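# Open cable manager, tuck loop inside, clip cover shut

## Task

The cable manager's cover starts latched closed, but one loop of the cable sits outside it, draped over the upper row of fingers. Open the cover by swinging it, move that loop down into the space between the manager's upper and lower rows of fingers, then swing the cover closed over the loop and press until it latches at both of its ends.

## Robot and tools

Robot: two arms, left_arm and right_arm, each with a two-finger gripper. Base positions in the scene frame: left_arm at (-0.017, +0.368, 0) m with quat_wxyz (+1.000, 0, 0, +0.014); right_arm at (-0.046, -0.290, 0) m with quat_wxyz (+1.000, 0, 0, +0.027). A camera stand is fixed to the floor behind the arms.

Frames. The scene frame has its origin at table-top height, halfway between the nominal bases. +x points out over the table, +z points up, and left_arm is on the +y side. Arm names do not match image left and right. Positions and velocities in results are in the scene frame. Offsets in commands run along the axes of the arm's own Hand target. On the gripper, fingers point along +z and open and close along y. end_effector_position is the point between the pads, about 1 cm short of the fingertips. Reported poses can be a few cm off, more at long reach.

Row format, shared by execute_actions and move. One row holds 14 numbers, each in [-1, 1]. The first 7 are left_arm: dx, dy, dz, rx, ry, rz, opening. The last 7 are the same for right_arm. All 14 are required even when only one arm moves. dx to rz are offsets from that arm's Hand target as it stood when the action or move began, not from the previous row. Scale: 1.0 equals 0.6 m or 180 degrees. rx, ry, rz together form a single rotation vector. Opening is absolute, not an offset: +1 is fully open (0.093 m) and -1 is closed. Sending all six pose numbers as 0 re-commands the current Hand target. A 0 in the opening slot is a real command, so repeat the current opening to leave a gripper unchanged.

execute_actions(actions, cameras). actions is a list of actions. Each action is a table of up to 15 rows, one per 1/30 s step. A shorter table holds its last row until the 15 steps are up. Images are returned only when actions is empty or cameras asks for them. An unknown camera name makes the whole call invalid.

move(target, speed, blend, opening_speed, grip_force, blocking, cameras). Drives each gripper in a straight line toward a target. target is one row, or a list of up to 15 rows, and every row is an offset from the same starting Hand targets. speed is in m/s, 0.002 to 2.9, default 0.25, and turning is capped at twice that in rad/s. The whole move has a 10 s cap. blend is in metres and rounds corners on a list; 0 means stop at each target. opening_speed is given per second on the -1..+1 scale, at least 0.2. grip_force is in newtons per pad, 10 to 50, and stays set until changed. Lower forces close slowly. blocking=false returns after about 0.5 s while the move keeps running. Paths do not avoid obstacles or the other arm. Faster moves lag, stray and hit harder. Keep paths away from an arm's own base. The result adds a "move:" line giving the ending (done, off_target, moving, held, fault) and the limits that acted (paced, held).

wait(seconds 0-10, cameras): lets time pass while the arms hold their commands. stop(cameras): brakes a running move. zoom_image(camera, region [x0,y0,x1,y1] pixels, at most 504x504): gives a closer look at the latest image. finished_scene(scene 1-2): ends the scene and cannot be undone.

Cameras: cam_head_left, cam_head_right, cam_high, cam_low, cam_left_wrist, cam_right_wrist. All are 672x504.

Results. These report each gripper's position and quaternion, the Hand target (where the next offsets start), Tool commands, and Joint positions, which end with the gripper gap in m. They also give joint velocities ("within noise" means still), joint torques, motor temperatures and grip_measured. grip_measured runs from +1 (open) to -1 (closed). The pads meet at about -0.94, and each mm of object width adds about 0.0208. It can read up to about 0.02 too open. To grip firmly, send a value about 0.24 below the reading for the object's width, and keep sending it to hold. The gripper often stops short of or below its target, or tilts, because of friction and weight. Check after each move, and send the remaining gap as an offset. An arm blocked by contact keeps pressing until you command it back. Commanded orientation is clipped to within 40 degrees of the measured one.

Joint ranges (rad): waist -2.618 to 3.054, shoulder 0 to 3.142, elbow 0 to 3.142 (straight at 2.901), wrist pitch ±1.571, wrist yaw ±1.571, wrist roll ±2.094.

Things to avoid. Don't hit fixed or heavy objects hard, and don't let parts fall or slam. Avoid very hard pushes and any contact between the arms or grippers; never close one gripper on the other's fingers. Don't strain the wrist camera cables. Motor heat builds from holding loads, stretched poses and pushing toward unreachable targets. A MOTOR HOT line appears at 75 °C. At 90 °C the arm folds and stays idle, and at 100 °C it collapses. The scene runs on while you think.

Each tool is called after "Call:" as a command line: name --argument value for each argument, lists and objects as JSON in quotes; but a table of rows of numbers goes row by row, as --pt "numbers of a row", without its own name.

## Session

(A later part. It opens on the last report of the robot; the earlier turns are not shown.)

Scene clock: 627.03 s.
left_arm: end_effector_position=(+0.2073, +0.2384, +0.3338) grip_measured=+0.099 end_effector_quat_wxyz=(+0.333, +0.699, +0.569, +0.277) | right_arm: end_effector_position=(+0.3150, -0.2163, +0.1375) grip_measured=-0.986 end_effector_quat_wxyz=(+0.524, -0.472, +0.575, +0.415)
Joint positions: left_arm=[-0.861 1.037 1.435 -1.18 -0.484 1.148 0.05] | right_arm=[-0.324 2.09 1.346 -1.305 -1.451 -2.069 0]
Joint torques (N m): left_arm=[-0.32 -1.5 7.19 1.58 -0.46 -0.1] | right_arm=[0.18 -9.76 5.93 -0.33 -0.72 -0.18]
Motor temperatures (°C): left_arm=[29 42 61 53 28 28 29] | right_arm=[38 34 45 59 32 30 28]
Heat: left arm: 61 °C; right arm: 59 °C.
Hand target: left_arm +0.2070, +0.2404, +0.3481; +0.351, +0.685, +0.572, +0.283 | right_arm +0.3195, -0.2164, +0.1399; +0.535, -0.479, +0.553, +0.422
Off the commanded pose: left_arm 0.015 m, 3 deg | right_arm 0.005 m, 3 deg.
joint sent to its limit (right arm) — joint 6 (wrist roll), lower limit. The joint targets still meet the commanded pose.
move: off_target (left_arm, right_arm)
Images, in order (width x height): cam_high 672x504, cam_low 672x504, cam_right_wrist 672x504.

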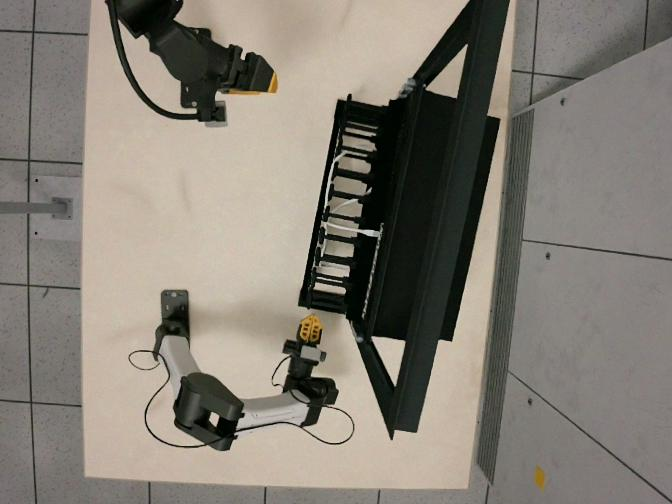

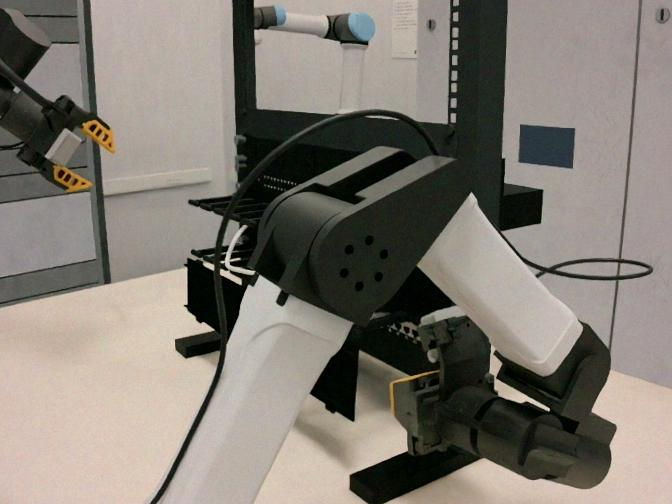

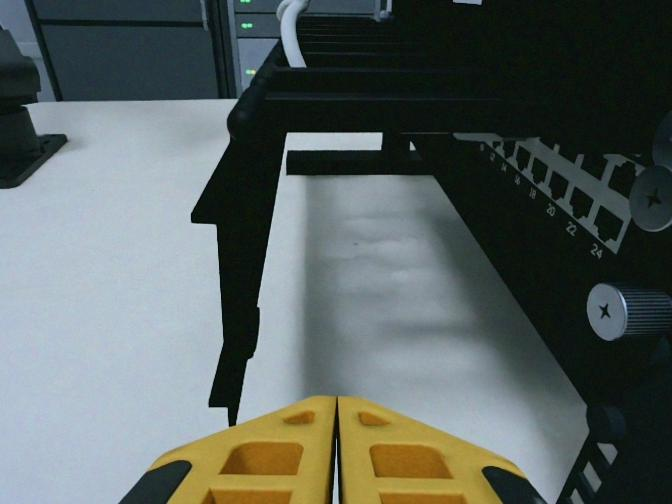

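Call:
move --pt "0 0 0 0 0 0 0.1 0 0.002 0.0925 0 0 0 -1" --pt "0 0 0 0 0 0 0.1 0.003 0.074 0.0925 0 0 0 -1" --pt "0 0 0 0 0 0 0.1 -0.022 0.122 0.0925 0 0 0 -1" --pt "0 0 0 0 0 0 0.1 -0.067 0.152 0.0925 0 0 0 -1" --pt "0 0 0 0 0 0 0.1 -0.105 0.168 0.0925 0 0 0 -1" --speed 0.12 --blend '[0,0.01,0.01,0.01,0]' --cameras '["cam_high","cam_low","cam_right_wrist","cam_head_left"]'

Scene clock: 632.03 s.
left_arm: end_effector_position=(+0.2073, +0.2384, +0.3338) grip_measured=+0.099 end_effector_quat_wxyz=(+0.333, +0.699, +0.569, +0.277) | right_arm: end_effector_position=(+0.2274, -0.1410, +0.1829) grip_measured=-0.986 end_effector_quat_wxyz=(+0.511, -0.469, +0.571, +0.439)
Joint positions: left_arm=[-0.861 1.037 1.435 -1.18 -0.484 1.148 0.05] | right_arm=[-0.12 1.383 0.621 0.048 -1.427 -0.687 0]
Joint torques (N m): left_arm=[-0.47 -1.37 7.25 1.6 -0.41 -0.13] | right_arm=[0.64 -8.03 7.09 1.47 -0.43 0.04]
Motor temperatures (°C): left_arm=[29 42 61 53 28 28 29] | right_arm=[37 35 45 57 32 30 28]
Heat: left arm: 61 °C; right arm: 57 °C.
Hand target: left_arm +0.2070, +0.2404, +0.3481; +0.351, +0.685, +0.572, +0.283 | right_arm +0.2289, -0.1386, +0.1941; +0.535, -0.479, +0.553, +0.422
Off the commanded pose: left_arm 0.015 m, 3 deg | right_arm 0.012 m, 4 deg.
move: off_target (left_arm, right_arm)
Images, in order (width x height): cam_head_left 672x504, cam_high 672x504, cam_low 672x504, cam_right_wrist 672x504.

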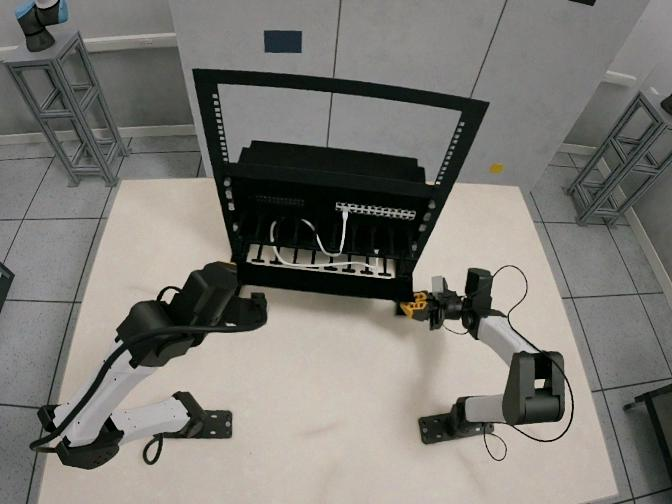

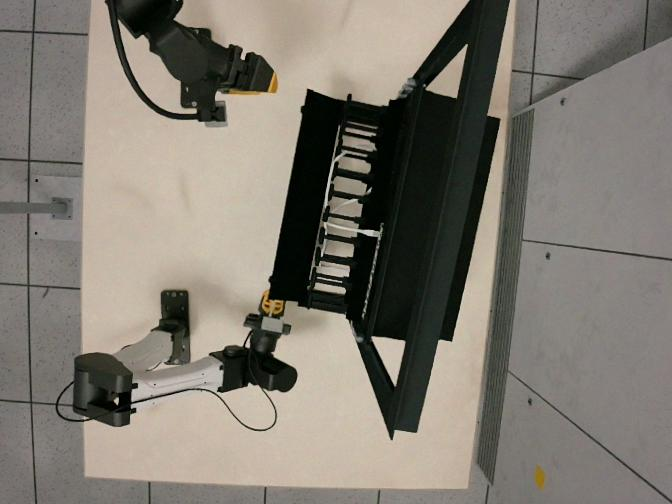

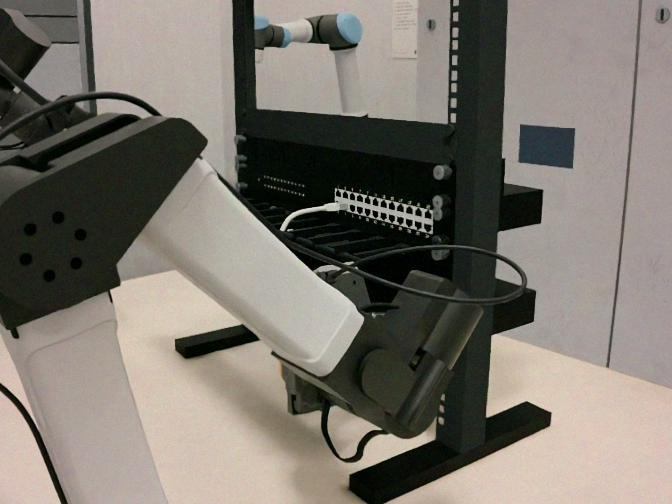

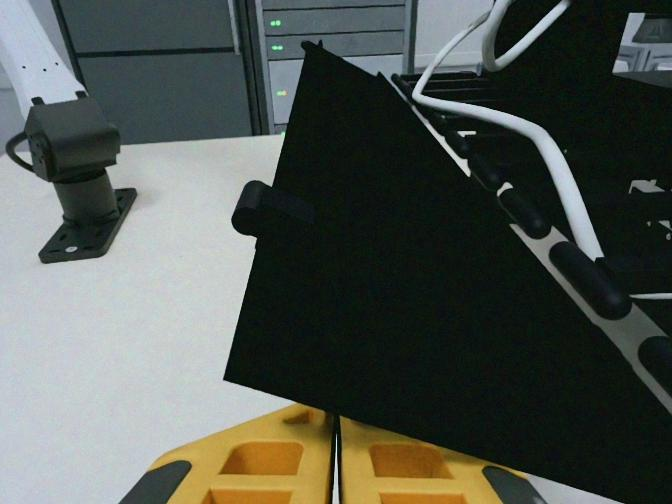

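Call:
zoom_image --camera "cam_right_wrist" --region '[200, 20, 480, 260]'

Scaled by 1.800 from the camera's 672x504 image, which has a finer 960x720 frame.

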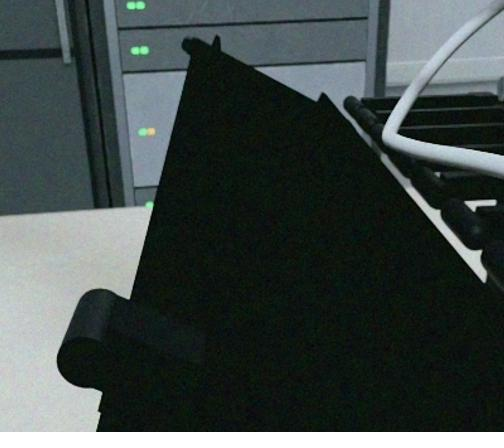

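Call:
move --pt "-0.222 0.0 0.05 -0.045 0 0 0.1 0 0 0 0 0 0 -1" --pt "-0.222 -0.08 0.127 -0.045 0 0 0.1 0 0 0 0 0 0 -1" --speed 0.2 --blend 0.02 --cameras '["cam_high","cam_left_wrist"]'

Scene clock: 634.87 s.
left_arm: end_effector_position=(+0.2119, +0.0977, +0.2592) grip_measured=+0.099 end_effector_quat_wxyz=(+0.388, +0.669, +0.549, +0.316) | right_arm: end_effector_position=(+0.2274, -0.1410, +0.1829) grip_measured=-0.986 end_effector_quat_wxyz=(+0.511, -0.470, +0.571, +0.438)
Joint positions: left_arm=[-1.259 1.326 1.2 -0.715 -0.838 0.873 0.05] | right_arm=[-0.12 1.383 0.621 0.049 -1.427 -0.687 0]
Joint torques (N m): left_arm=[0.61 -5.81 4.88 1.6 -0.53 0.1] | right_arm=[0.59 -7.94 7.45 1.29 -0.43 -0.12]
Motor temperatures (°C): left_arm=[29 42 61 52 28 28 29] | right_arm=[37 35 44 57 32 30 28]
Heat: left arm: 61 °C; right arm: 57 °C.
Hand target: left_arm +0.2143, +0.1023, +0.2662; +0.399, +0.659, +0.551, +0.322 | right_arm +0.2281, -0.1389, +0.1944; +0.527, -0.487, +0.553, +0.423 (not the last commanded pose)
Off the commanded pose: left_arm 0.009 m, 2 deg | right_arm 0.011 m, 4 deg.
move: off_target (right_arm)
Images, in order (width x height): cam_high 672x504, cam_left_wrist 672x504.

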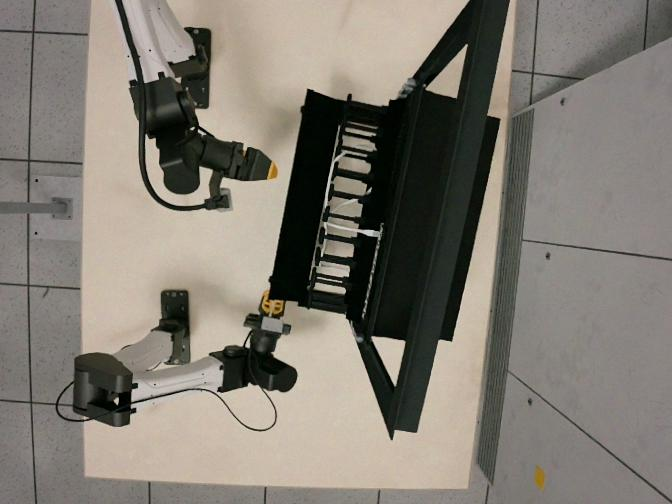

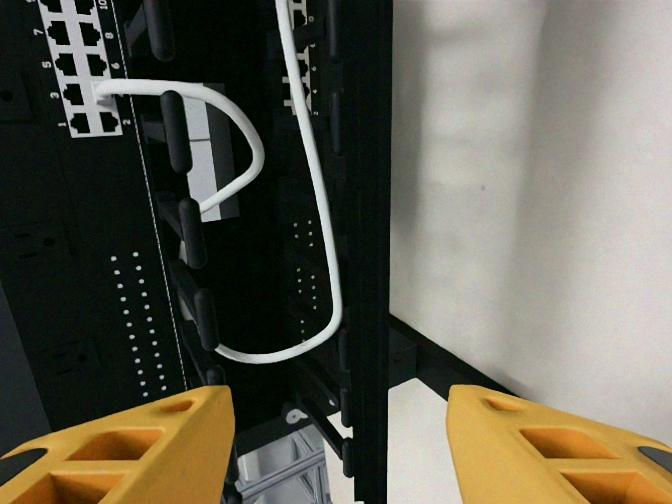

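Call:
move --pt "0 -0.019 0.138 0 0 0 0.1 0 0 0 0 0 0 -1" --pt "0 -0.019 0.138 0 0 0 -1 0 0 0 0 0 0 -1" --pt "0 0.0225 0.1537 0.128 0 0 -1 0 0 0 0 0 0 -1" --pt "0 0.06 0.177 0.25 0 0 -1 0 0 0 0 0 0 -1" --speed 0.12 --cameras '["cam_high","cam_left_wrist","cam_right_wrist"]'

Scene clock: 641.67 s.
left_arm: end_effector_position=(+0.3128, +0.0892, +0.2376) grip_measured=-0.950 end_effector_quat_wxyz=(+0.122, +0.742, +0.652, +0.095) | right_arm: end_effector_position=(+0.2273, -0.1410, +0.1836) grip_measured=-0.986 end_effector_quat_wxyz=(+0.512, -0.470, +0.571, +0.438)
Joint positions: left_arm=[-0.796 2.088 2.372 -1.594 -0.168 0.954 0] | right_arm=[-0.12 1.38 0.621 0.049 -1.427 -0.687 0]
Joint torques (N m): left_arm=[1.07 -7.69 8.02 1.12 0.12 0.84] | right_arm=[0.66 -7.77 7.5 1.3 -0.43 -0.14]
Motor temperatures (°C): left_arm=[29 42 60 52 28 28 29] | right_arm=[36 35 44 57 32 30 28]
Heat: left arm: 60 °C; right arm: 57 °C.
Hand target: left_arm +0.3229, +0.0814, +0.2475; +0.116, +0.761, +0.632, +0.087 | right_arm +0.2281, -0.1389, +0.1943; +0.527, -0.487, +0.553, +0.423
Off the commanded pose: left_arm 0.016 m, 3 deg | right_arm 0.011 m, 4 deg.
joint read past its limit (left arm) — joint 4 (wrist pitch), lower limit.
joint sent to its limit (left arm) — joint 4 (wrist pitch), lower limit. The joint targets are off in orientation, not in position.
move: off_target (left_arm, right_arm)
Images, in order (width x height): cam_high 672x504, cam_left_wrist 672x504, cam_right_wrist 672x504.

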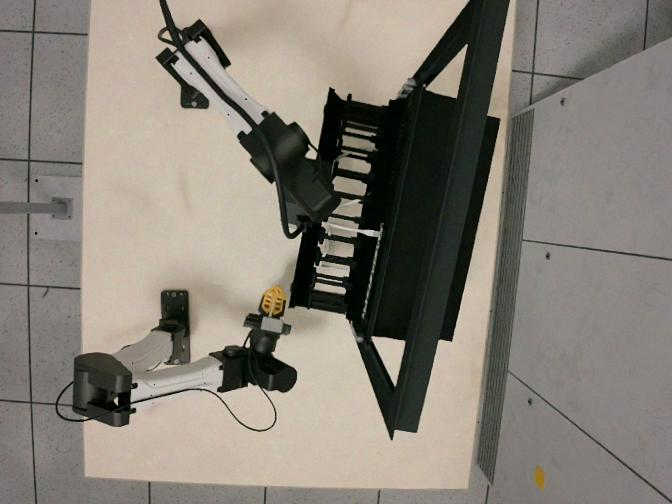

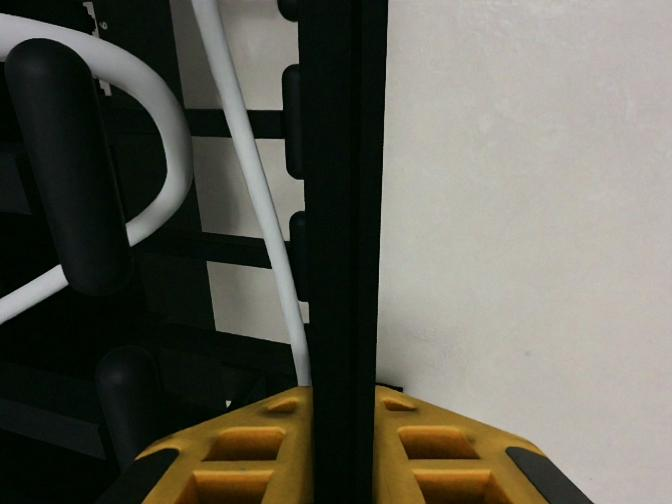

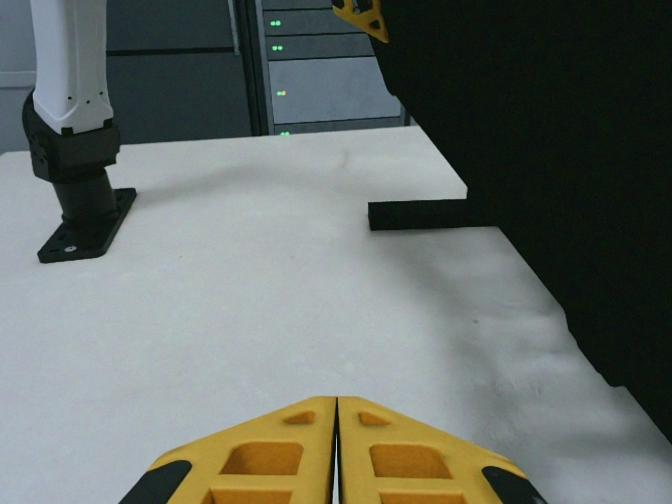

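Call:
move --pt "0 0 0 0 0 0 -1 -0.12 0.03 0 0 0 0 -1" --pt "0 0 0 0 0 0 -1 -0.12 -0.02 0.0 0 0 0 -1" --speed 0.12 --cameras '["cam_high","cam_left_wrist","cam_right_wrist"]'

Scene clock: 645.20 s.
left_arm: end_effector_position=(+0.3128, +0.0892, +0.2376) grip_measured=-0.950 end_effector_quat_wxyz=(+0.122, +0.742, +0.652, +0.095) | right_arm: end_effector_position=(+0.2333, -0.1324, +0.2567) grip_measured=-0.986 end_effector_quat_wxyz=(+0.517, -0.478, +0.563, +0.432)
Joint positions: left_arm=[-0.796 2.088 2.372 -1.594 -0.168 0.954 0] | right_arm=[-0.084 1.274 0.82 -0.125 -1.402 -0.58 0]
Joint torques (N m): left_arm=[1.1 -7.57 7.71 1.1 0.07 0.81] | right_arm=[-0.77 -4.6 10.25 1.12 -0.43 -0.23]
Motor temperatures (°C): left_arm=[29 44 60 51 28 28 29] | right_arm=[35 35 44 56 32 30 28]
Heat: left arm: 60 °C; right arm: 56 °C.
Hand target: left_arm +0.3229, +0.0814, +0.2475; +0.116, +0.761, +0.632, +0.087 | right_arm +0.2377, -0.1342, +0.2666; +0.527, -0.487, +0.553, +0.423
Off the commanded pose: left_arm 0.016 m, 3 deg | right_arm 0.011 m, 2 deg.
joint read past its limit (left arm) — joint 4 (wrist pitch), lower limit.
joint sent to its limit (left arm) — joint 4 (wrist pitch), lower limit. The joint targets are off in orientation, not in position.
move: off_target (left_arm, right_arm)
Images, in order (width x height): cam_high 672x504, cam_left_wrist 672x504, cam_right_wrist 672x504.

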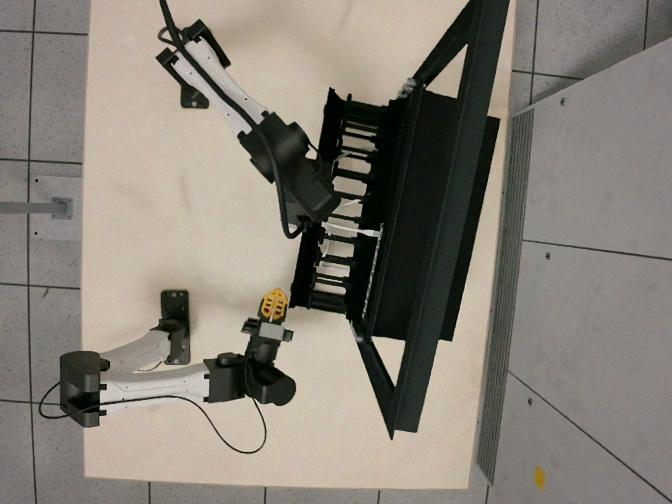

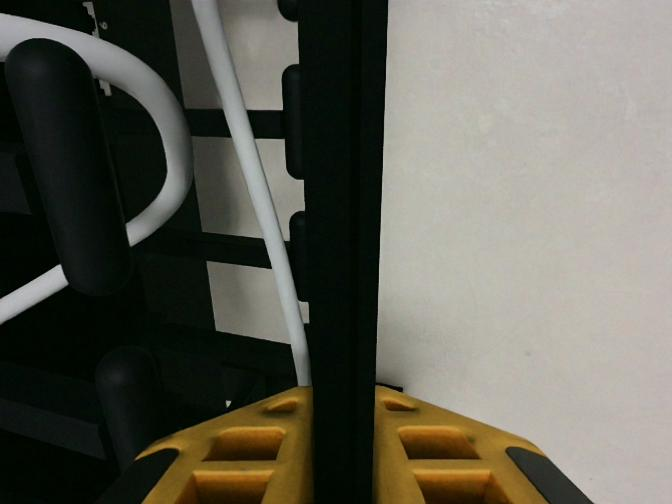

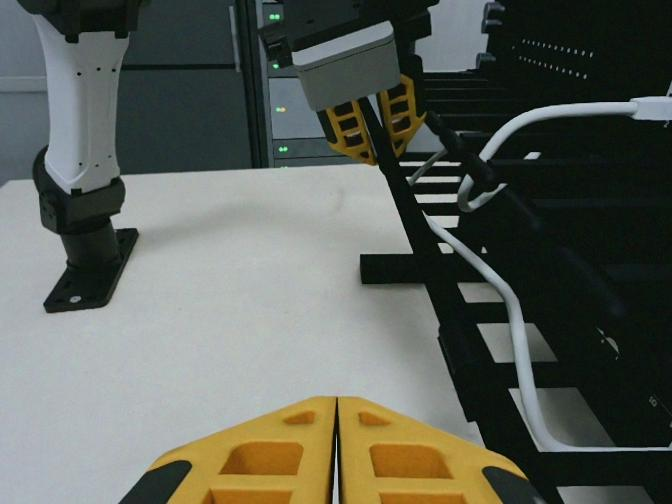

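Call:
move --pt "0 0 0 0 0 0 -0.4 0 -0.015 0 0 0 0 -1" --pt "0 0 -0.12 0 0 0 -0.4 0 -0.015 0 0 0 0 -1" --pt "0 -0.1 -0.2 -0.1 0 0 -0.4 0 -0.075 0 0 0 0 -1" --speed 0.12 --cameras '["cam_high","cam_left_wrist","cam_right_wrist"]'

Scene clock: 651.70 s.
left_arm: end_effector_position=(+0.2338, +0.0959, +0.3363) grip_measured=-0.401 end_effector_quat_wxyz=(+0.244, +0.741, +0.599, +0.181) | right_arm: end_effector_position=(+0.2429, -0.1366, +0.2652) grip_measured=-0.986 end_effector_quat_wxyz=(+0.440, -0.455, +0.582, +0.510)
Joint positions: left_arm=[-1.036 1.76 2.242 -1.577 -0.407 0.874 0.026] | right_arm=[-0.104 1.609 1.279 -1.241 -1.48 -1.375 0]
Joint torques (N m): left_arm=[-0.21 -7.77 3.58 1.3 -0.4 -0.11] | right_arm=[-2.07 -3.03 12.21 1.96 -0.5 -0.24]
Motor temperatures (°C): left_arm=[28 45 59 50 28 28 29] | right_arm=[35 34 45 57 32 30 28]
Heat: left arm: 59 °C; right arm: 57 °C.
Hand target: left_arm +0.2329, +0.0999, +0.3451; +0.234, +0.734, +0.611, +0.185 | right_arm +0.2821, -0.1418, +0.2686; +0.527, -0.487, +0.553, +0.423
Off the commanded pose: left_arm 0.010 m, 2 deg | right_arm 0.040 m, 15 deg.
joint read past its limit (left arm) — joint 4 (wrist pitch), lower limit.
joint sent to its limit (left arm) — joint 4 (wrist pitch), lower limit. The joint targets are off in orientation, not in position.
move: off_target (right_arm)
Images, in order (width x height): cam_high 672x504, cam_left_wrist 672x504, cam_right_wrist 672x504.

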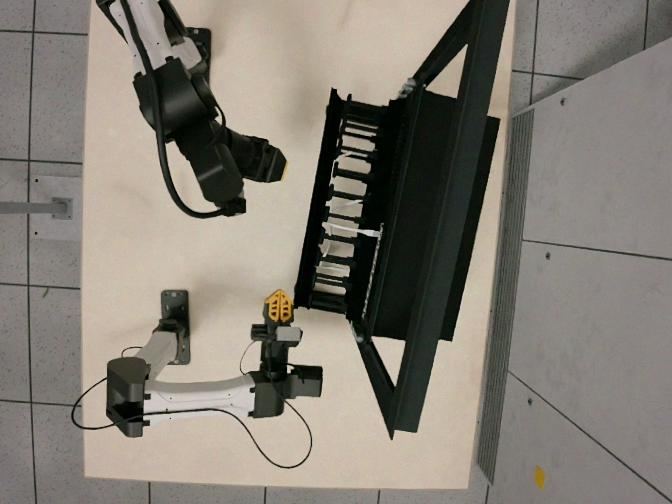

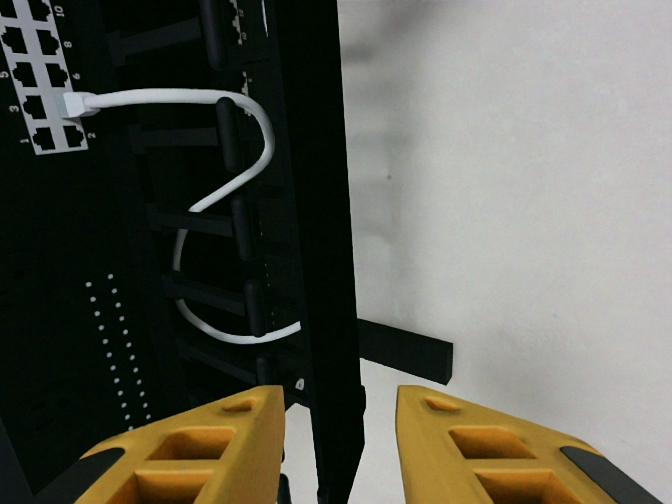

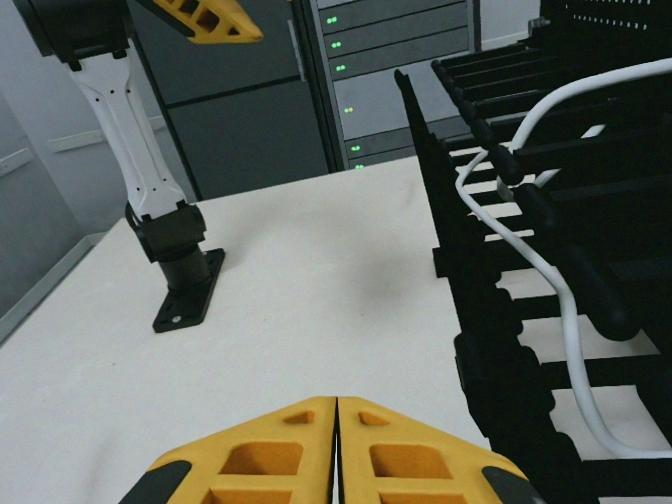

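Call:
move --pt "0.233 -0.04 0.03 -0.283 0 0 -1 0 0 0 0 0 0 -1" --pt "0.233 -0.063 0.098 -0.283 0 0 -1 0 0 0 0 0 0 -1" --pt "0.234 0.05 0.19 -0.283 0 0 -1 0 0 0 0 0 0 -1" --speed 0.15 --blend '[0.02,0.01,0]' --cameras '["cam_high","cam_left_wrist","cam_right_wrist"]'

Scene clock: 656.60 s.
left_arm: end_effector_position=(+0.3258, +0.2347, +0.2275) grip_measured=-0.992 end_effector_quat_wxyz=(+0.472, +0.589, +0.498, +0.426) | right_arm: end_effector_position=(+0.2451, -0.1373, +0.2643) grip_measured=-0.986 end_effector_quat_wxyz=(+0.439, -0.475, +0.575, +0.500)
Joint positions: left_arm=[-0.584 1.083 0.554 0.32 -0.413 1.518 0] | right_arm=[-0.105 1.678 1.36 -1.427 -1.455 -1.585 0]
Joint torques (N m): left_arm=[1.69 0.9 10.95 3.07 0.54 0.21] | right_arm=[-1.98 -3.93 10.61 1.62 -0.91 -0.13]
Motor temperatures (°C): left_arm=[28 45 59 50 28 28 29] | right_arm=[34 34 45 57 32 30 28]
Heat: left arm: 59 °C; right arm: 57 °C.
Hand target: left_arm +0.3467, +0.2202, +0.2665; +0.526, +0.562, +0.472, +0.430 | right_arm +0.2820, -0.1418, +0.2686; +0.527, -0.487, +0.553, +0.423
Off the commanded pose: left_arm 0.047 m, 8 deg | right_arm 0.037 m, 14 deg.
move: off_target (left_arm, right_arm)
Images, in order (width x height): cam_high 672x504, cam_left_wrist 672x504, cam_right_wrist 672x504.

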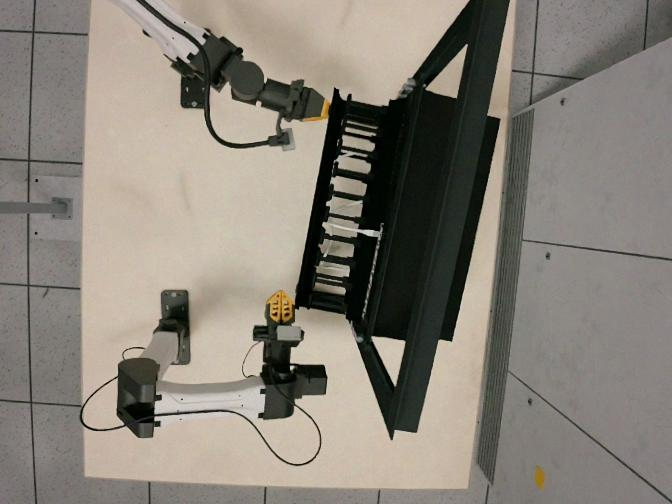

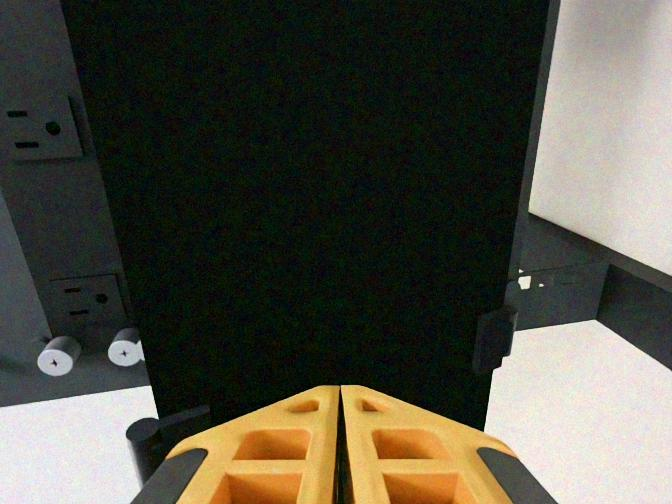

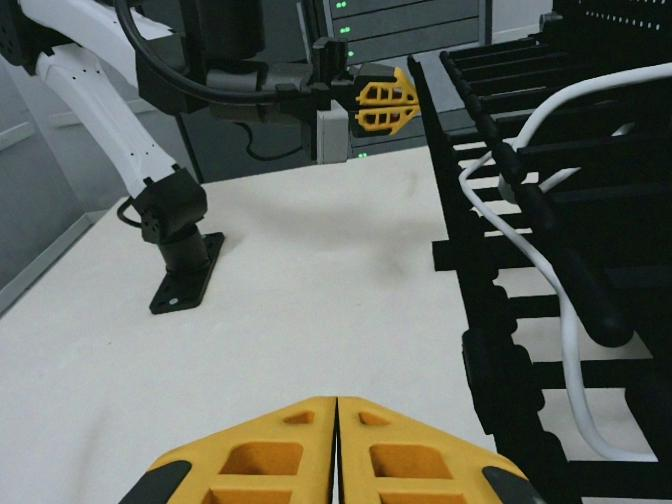

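Call:
move --pt "0 0.02 -0.06 0 0 0 -1 0 0 0 0 0 0 -1" --pt "0 0.035 0.1 0 0 0 -1 0 0 0 0 0 0 -1" --speed 0.12 --cameras '["cam_high","cam_left_wrist","cam_right_wrist"]'

Scene clock: 659.47 s.
left_arm: end_effector_position=(+0.3368, +0.2305, +0.2550) grip_measured=-0.992 end_effector_quat_wxyz=(+0.465, +0.600, +0.499, +0.418) | right_arm: end_effector_position=(+0.2593, -0.1389, +0.2673) grip_measured=-0.986 end_effector_quat_wxyz=(+0.463, -0.481, +0.561, +0.489)
Joint positions: left_arm=[-0.566 1.104 0.704 0.162 -0.382 1.52 0] | right_arm=[-0.109 1.684 1.368 -1.306 -1.478 -1.518 0]
Joint torques (N m): left_arm=[6.06 12.85 13.11 4.34 0.8 0.2] | right_arm=[-1.07 -5.93 8.84 1.49 -0.64 0.08]
Motor temperatures (°C): left_arm=[29 45 61 53 28 28 29] | right_arm=[34 34 45 57 32 30 28]
Heat: left arm: 61 °C; right arm: 57 °C.
Hand target: left_arm +0.4071, +0.2090, +0.2829; +0.527, +0.562, +0.472, +0.430 | right_arm +0.2821, -0.1419, +0.2686; +0.528, -0.487, +0.553, +0.423
Off the commanded pose: left_arm 0.079 m, 9 deg | right_arm 0.023 m, 11 deg.
move: off_target (left_arm, right_arm)
Images, in order (width x height): cam_high 672x504, cam_left_wrist 672x504, cam_right_wrist 672x504.

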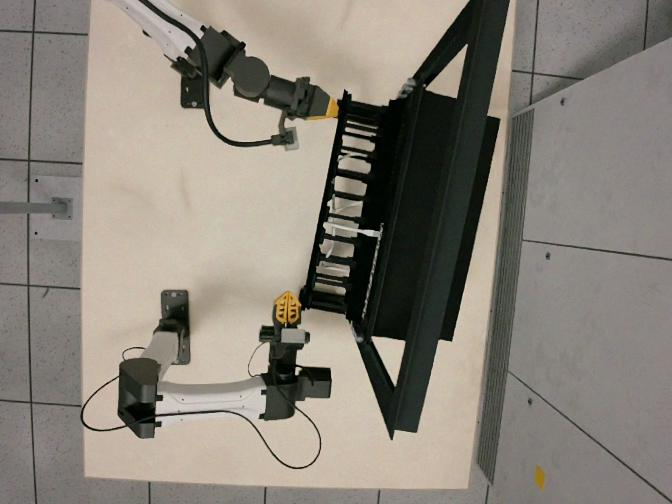

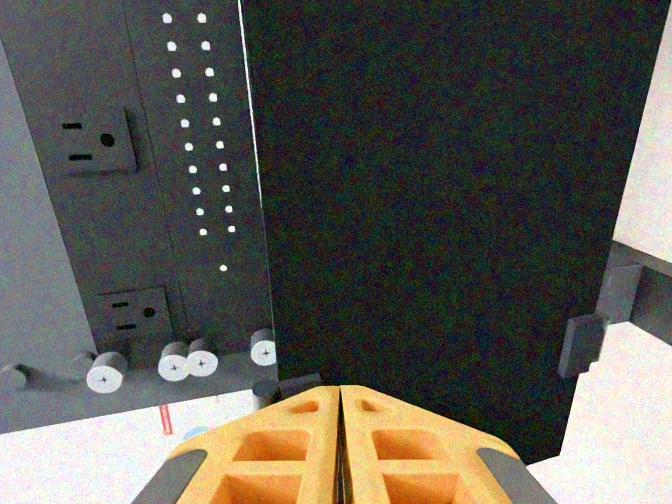

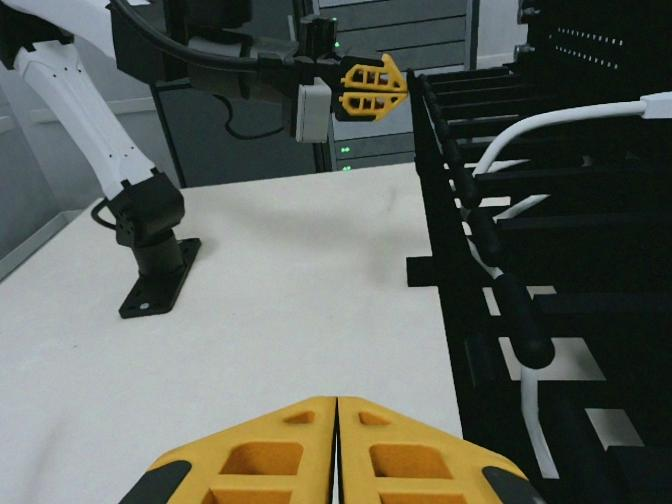

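Call:
move --pt "0 0 0 0 0 0 -1 0.009 -0.006 -0.156 0 0 0 -1" --pt "0 0 0 0 0 0 -1 0.01 -0.05 -0.148 0 0 0 0" --speed 0.15 --cameras '["cam_high","cam_right_wrist"]'

Scene clock: 662.77 s.
left_arm: end_effector_position=(+0.3368, +0.2305, +0.2550) grip_measured=-0.992 end_effector_quat_wxyz=(+0.462, +0.602, +0.500, +0.417) | right_arm: end_effector_position=(+0.2940, -0.2356, +0.2657) grip_measured=-0.001 end_effector_quat_wxyz=(+0.544, -0.458, +0.595, +0.376)
Joint positions: left_arm=[-0.566 1.105 0.711 0.148 -0.382 1.52 0] | right_arm=[-0.401 1.784 1.491 -1.554 -1.439 -1.901 0.045]
Joint torques (N m): left_arm=[5.86 12.86 12.75 4.4 0.81 0.16] | right_arm=[0.58 -7.97 8.42 -0.28 -0.66 -0.03]
Motor temperatures (°C): left_arm=[29 47 63 58 29 28 29] | right_arm=[34 34 45 56 32 30 28]
Heat: left arm: 63 °C; right arm: 56 °C.
Hand target: left_arm +0.4071, +0.2090, +0.2829; +0.527, +0.562, +0.472, +0.430 | right_arm +0.2965, -0.2345, +0.2716; +0.527, -0.487, +0.553, +0.423
Off the commanded pose: left_arm 0.079 m, 9 deg | right_arm 0.007 m, 8 deg.
joint sent to its limit (right arm) — joint 4 (wrist pitch), lower limit. The joint targets are off in orientation, not in position.
move: off_target (left_arm, right_arm); target 2's new opening was sent with right_arm's hand 0.007 m and 8 deg from that target
Images, in order (width x height): cam_high 672x504, cam_right_wrist 672x504.

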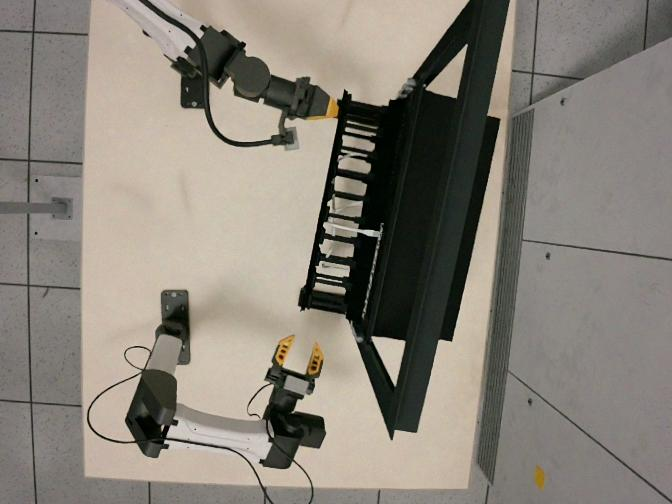

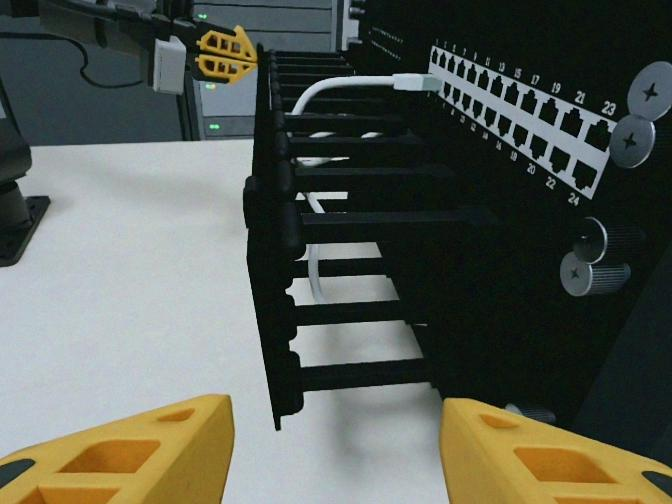

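Call:
move --target '[0,0,0,0,0,0,-1,-0.008,0.0,0.085,0,0,0,0]' --speed 0.12 --cameras '["cam_high","cam_right_wrist"]'

Scene clock: 665.27 s.
left_arm: end_effector_position=(+0.3368, +0.2305, +0.2550) grip_measured=-0.992 end_effector_quat_wxyz=(+0.462, +0.602, +0.500, +0.417) | right_arm: end_effector_position=(+0.3037, -0.1861, +0.2637) grip_measured=-0.001 end_effector_quat_wxyz=(+0.516, -0.484, +0.563, +0.427)
Joint positions: left_arm=[-0.566 1.105 0.711 0.148 -0.382 1.52 0] | right_arm=[-0.242 1.832 1.534 -1.442 -1.466 -1.761 0.045]
Joint torques (N m): left_arm=[5.9 12.74 12.98 4.39 0.78 0.14] | right_arm=[0.39 -10.11 7.1 0.09 -0.78 0.07]
Motor temperatures (°C): left_arm=[30 48 65 62 29 28 29] | right_arm=[34 34 45 55 32 30 28]
Heat: left arm: 65 °C; right arm: 55 °C.
Hand target: left_arm +0.4071, +0.2090, +0.2829; +0.527, +0.562, +0.472, +0.430 | right_arm +0.3051, -0.1841, +0.2721; +0.527, -0.487, +0.553, +0.423
Off the commanded pose: left_arm 0.079 m, 9 deg | right_arm 0.009 m, 2 deg.
move: off_target (left_arm)
Images, in order (width x height): cam_high 672x504, cam_right_wrist 672x504.

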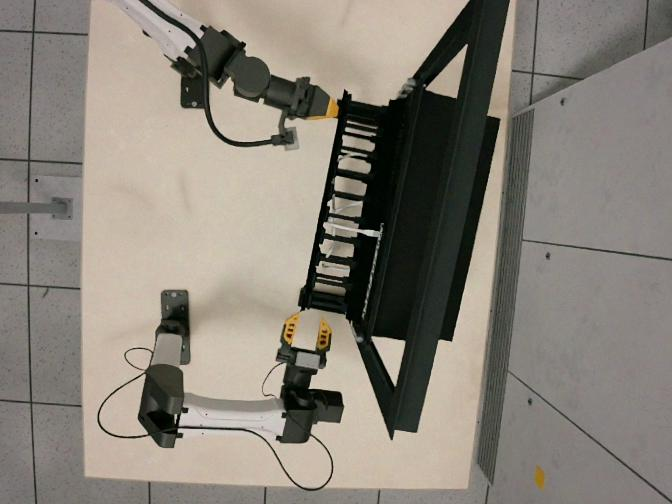

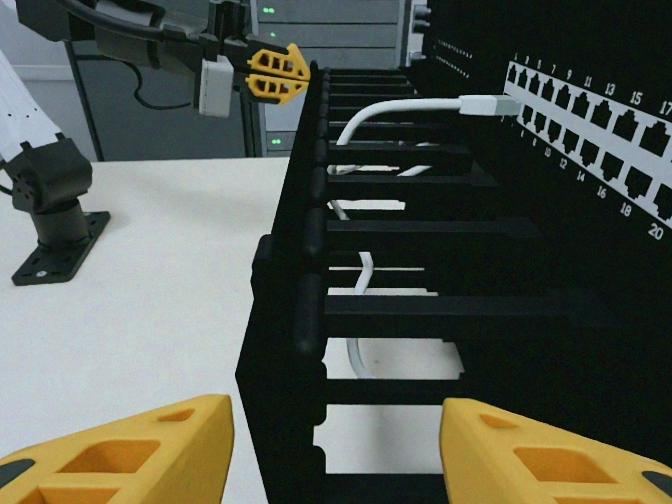

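Call:
move --target '[0,0,0,0,0,0,-1,-0.035,0.0,0.0,0,0,0,0]' --speed 0.12 --cameras '["cam_low","cam_right_wrist","cam_head_right"]'

Call:
zoom_image --camera "cam_head_right" --region '[350, 180, 530, 330]'

Scene clock: 667.93 s.
left_arm: end_effector_position=(+0.3368, +0.2305, +0.2550) grip_measured=-0.992 end_effector_quat_wxyz=(+0.462, +0.602, +0.500, +0.417) | right_arm: end_effector_position=(+0.3079, -0.1868, +0.2738) grip_measured=-0.001 end_effector_quat_wxyz=(+0.511, -0.475, +0.571, +0.433)
Joint positions: left_arm=[-0.566 1.105 0.711 0.148 -0.382 1.52 0] | right_arm=[-0.242 1.832 1.575 -1.441 -1.468 -1.69 0.045]
Joint torques (N m): left_arm=[5.74 12.75 12.81 4.46 0.81 0.18] | right_arm=[0.88 -12.66 8.1 0.08 -0.77 0.07]
Motor temperatures (°C): left_arm=[30 49 66 65 29 28 29] | right_arm=[34 35 45 54 32 30 28]
Heat: left arm: 66 °C; right arm: 54 °C.
Hand target: left_arm +0.4071, +0.2090, +0.2829; +0.527, +0.562, +0.472, +0.430 | right_arm +0.3045, -0.1821, +0.2930; +0.527, -0.487, +0.553, +0.423
Off the commanded pose: left_arm 0.079 m, 9 deg | right_arm 0.020 m, 3 deg.
move: off_target (left_arm, right_arm)
Images, in order (width x height): cam_head_right 672x504, cam_low 672x504, cam_right_wrist 672x504.

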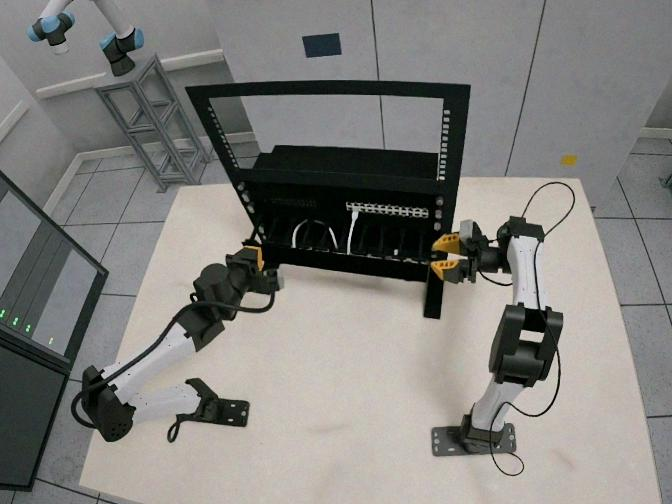

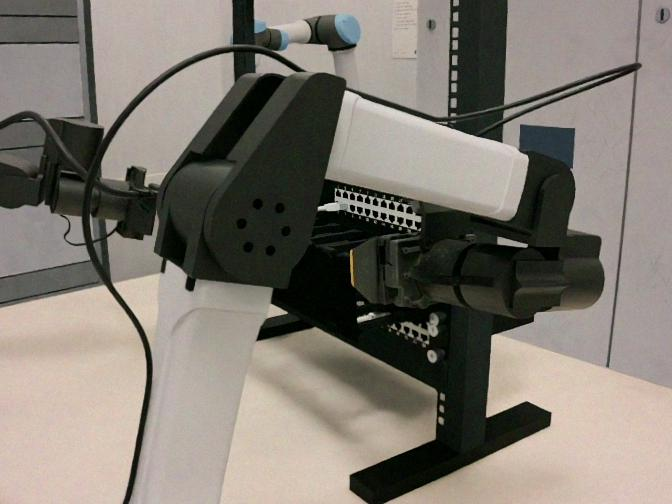

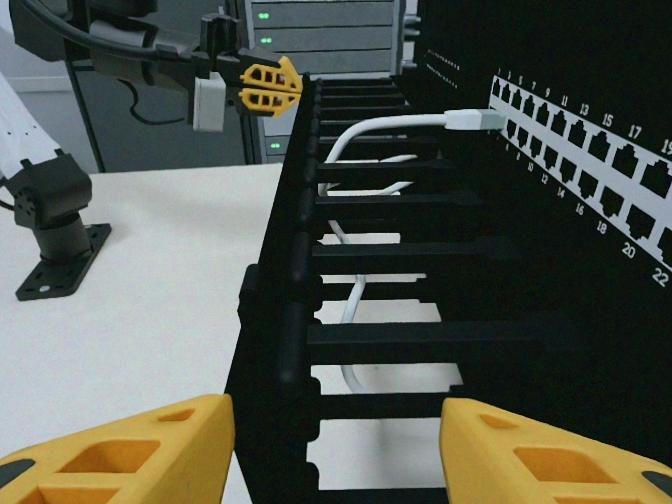

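Scaled by 2.800 from the camera's 672x504 image, which has a finer 960x720 frame.

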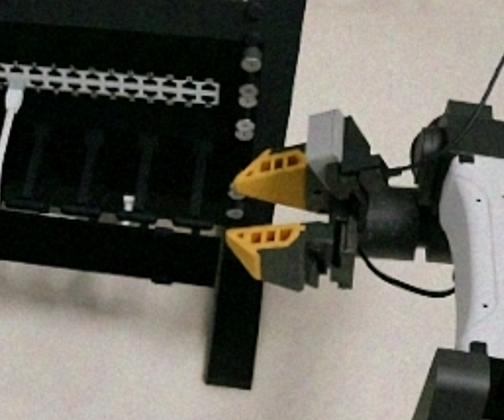

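Call:
move --pt "0 0 0 0 0 0 -1 0.0 0.018 0.0 0 0 0 0" --pt "0 0 0 0 0 0 -1 0.0 0.018 0.05 0 0 0 0" --speed 0.08 --cameras '["cam_high","cam_right_wrist","cam_head_right"]'

Call:
zoom_image --camera "cam_head_right" --region '[350, 180, 530, 330]'

Scene clock: 670.67 s.
left_arm: end_effector_position=(+0.3368, +0.2305, +0.2550) grip_measured=-0.992 end_effector_quat_wxyz=(+0.462, +0.602, +0.500, +0.417) | right_arm: end_effector_position=(+0.3007, -0.1587, +0.2781) grip_measured=-0.001 end_effector_quat_wxyz=(+0.494, -0.477, +0.568, +0.453)
Joint positions: left_arm=[-0.566 1.105 0.711 0.148 -0.382 1.52 0] | right_arm=[-0.161 1.716 1.446 -1.072 -1.466 -1.296 0.045]
Joint velocities: left_arm=[-0.002 -0.007 0.012 0.007 -0.081 -0.154 0] | right_arm=[within noise]
Joint torques (N m): left_arm=[5.91 12.81 12.82 4.39 0.83 0.14] | right_arm=[1.73 -11.56 6.99 1.01 -0.64 -0.02]
Motor temperatures (°C): left_arm=[30 50 68 68 29 28 29] | right_arm=[34 36 44 54 32 30 28]
Heat: left arm: 68 °C; right arm: 54 °C.
Hand target: left_arm +0.4071, +0.2090, +0.2829; +0.527, +0.562, +0.472, +0.430 | right_arm +0.2990, -0.1508, +0.2899; +0.527, -0.487, +0.553, +0.423
Off the commanded pose: left_arm 0.079 m, 9 deg | right_arm 0.014 m, 6 deg.
move: off_target (left_arm, right_arm)
Images, in order (width x height): cam_head_right 672x504, cam_high 672x504, cam_right_wrist 672x504.

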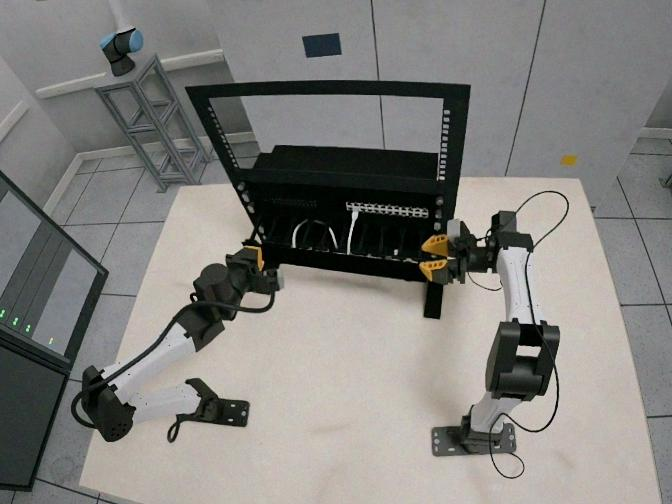

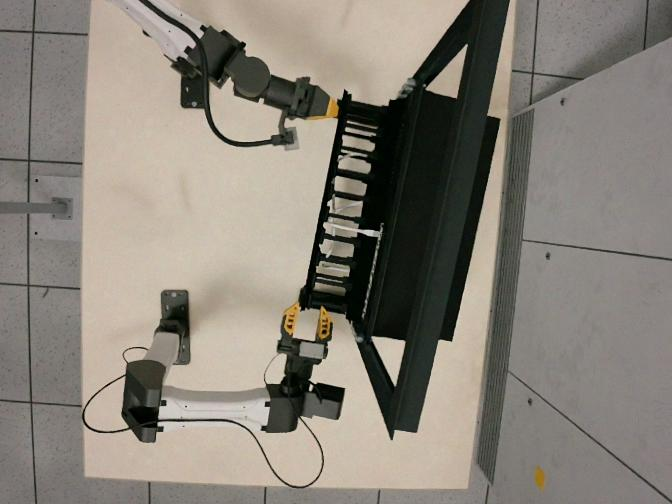

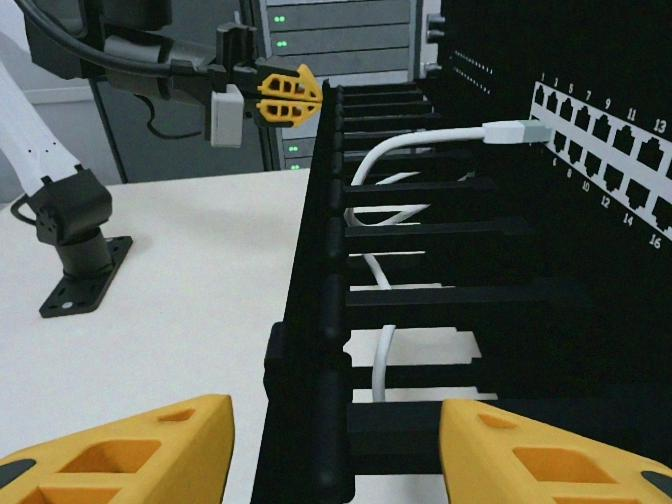

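Scaled by 2.800 from the camera's 672x504 image, which has a finer 960x720 frame.

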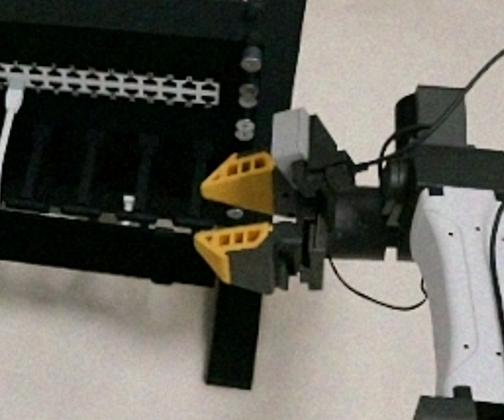

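Call:
move --target '[0,0,0,0,0,0,-1,0.0,0.0,0.0,0,0,0,-1]' --opening_speed 0.5 --cameras '["cam_right_wrist","cam_left_wrist"]'

Scene clock: 673.17 s.
left_arm: end_effector_position=(+0.3369, +0.2305, +0.2549) grip_measured=-0.992 end_effector_quat_wxyz=(+0.462, +0.603, +0.500, +0.417) | right_arm: end_effector_position=(+0.2948, -0.1580, +0.2769) grip_measured=-0.701 end_effector_quat_wxyz=(+0.484, -0.470, +0.575, +0.462)
Joint positions: left_arm=[-0.565 1.105 0.711 0.148 -0.381 1.52 0] | right_arm=[-0.16 1.716 1.447 -1.139 -1.465 -1.33 0.012]
Joint torques (N m): left_arm=[5.86 12.57 12.89 4.42 0.82 0.19] | right_arm=[1.66 -9.72 9.31 0.86 -0.66 -0.36]
Motor temperatures (°C): left_arm=[30 51 69 71 29 28 29] | right_arm=[33 36 44 54 32 30 28]
Heat: left arm: 71 °C; right arm: 54 °C.
Hand target: left_arm +0.4071, +0.2090, +0.2829; +0.527, +0.562, +0.472, +0.430 | right_arm +0.2983, -0.1516, +0.2903; +0.512, -0.504, +0.543, +0.436 (not the last commanded pose)
Off the commanded pose: left_arm 0.079 m, 9 deg | right_arm 0.015 m, 7 deg.
move: off_target (left_arm, right_arm)
Images, in order (width x height): cam_left_wrist 672x504, cam_right_wrist 672x504.

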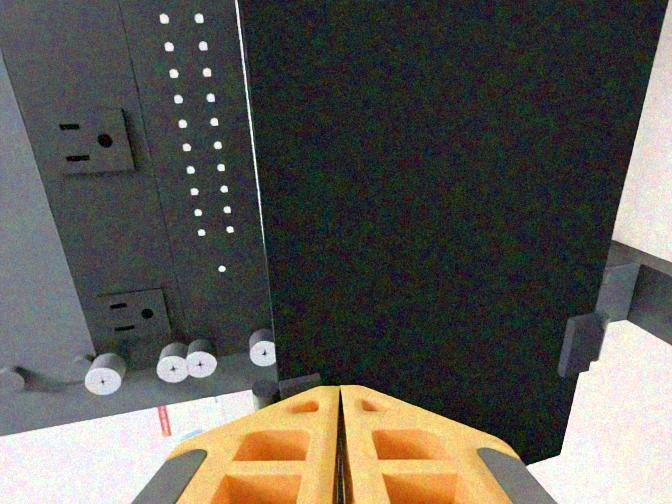

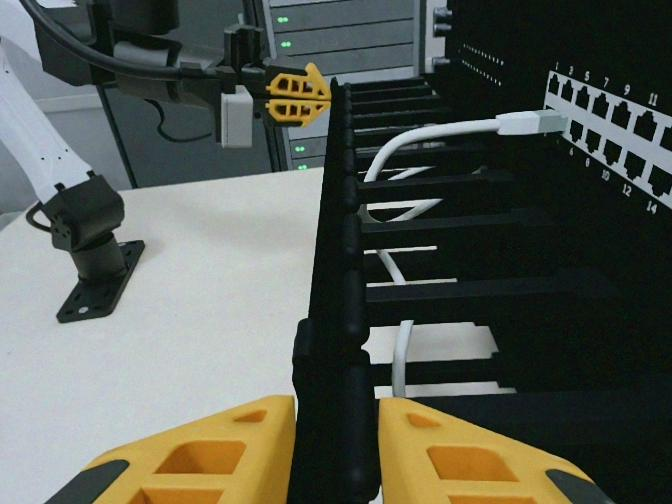

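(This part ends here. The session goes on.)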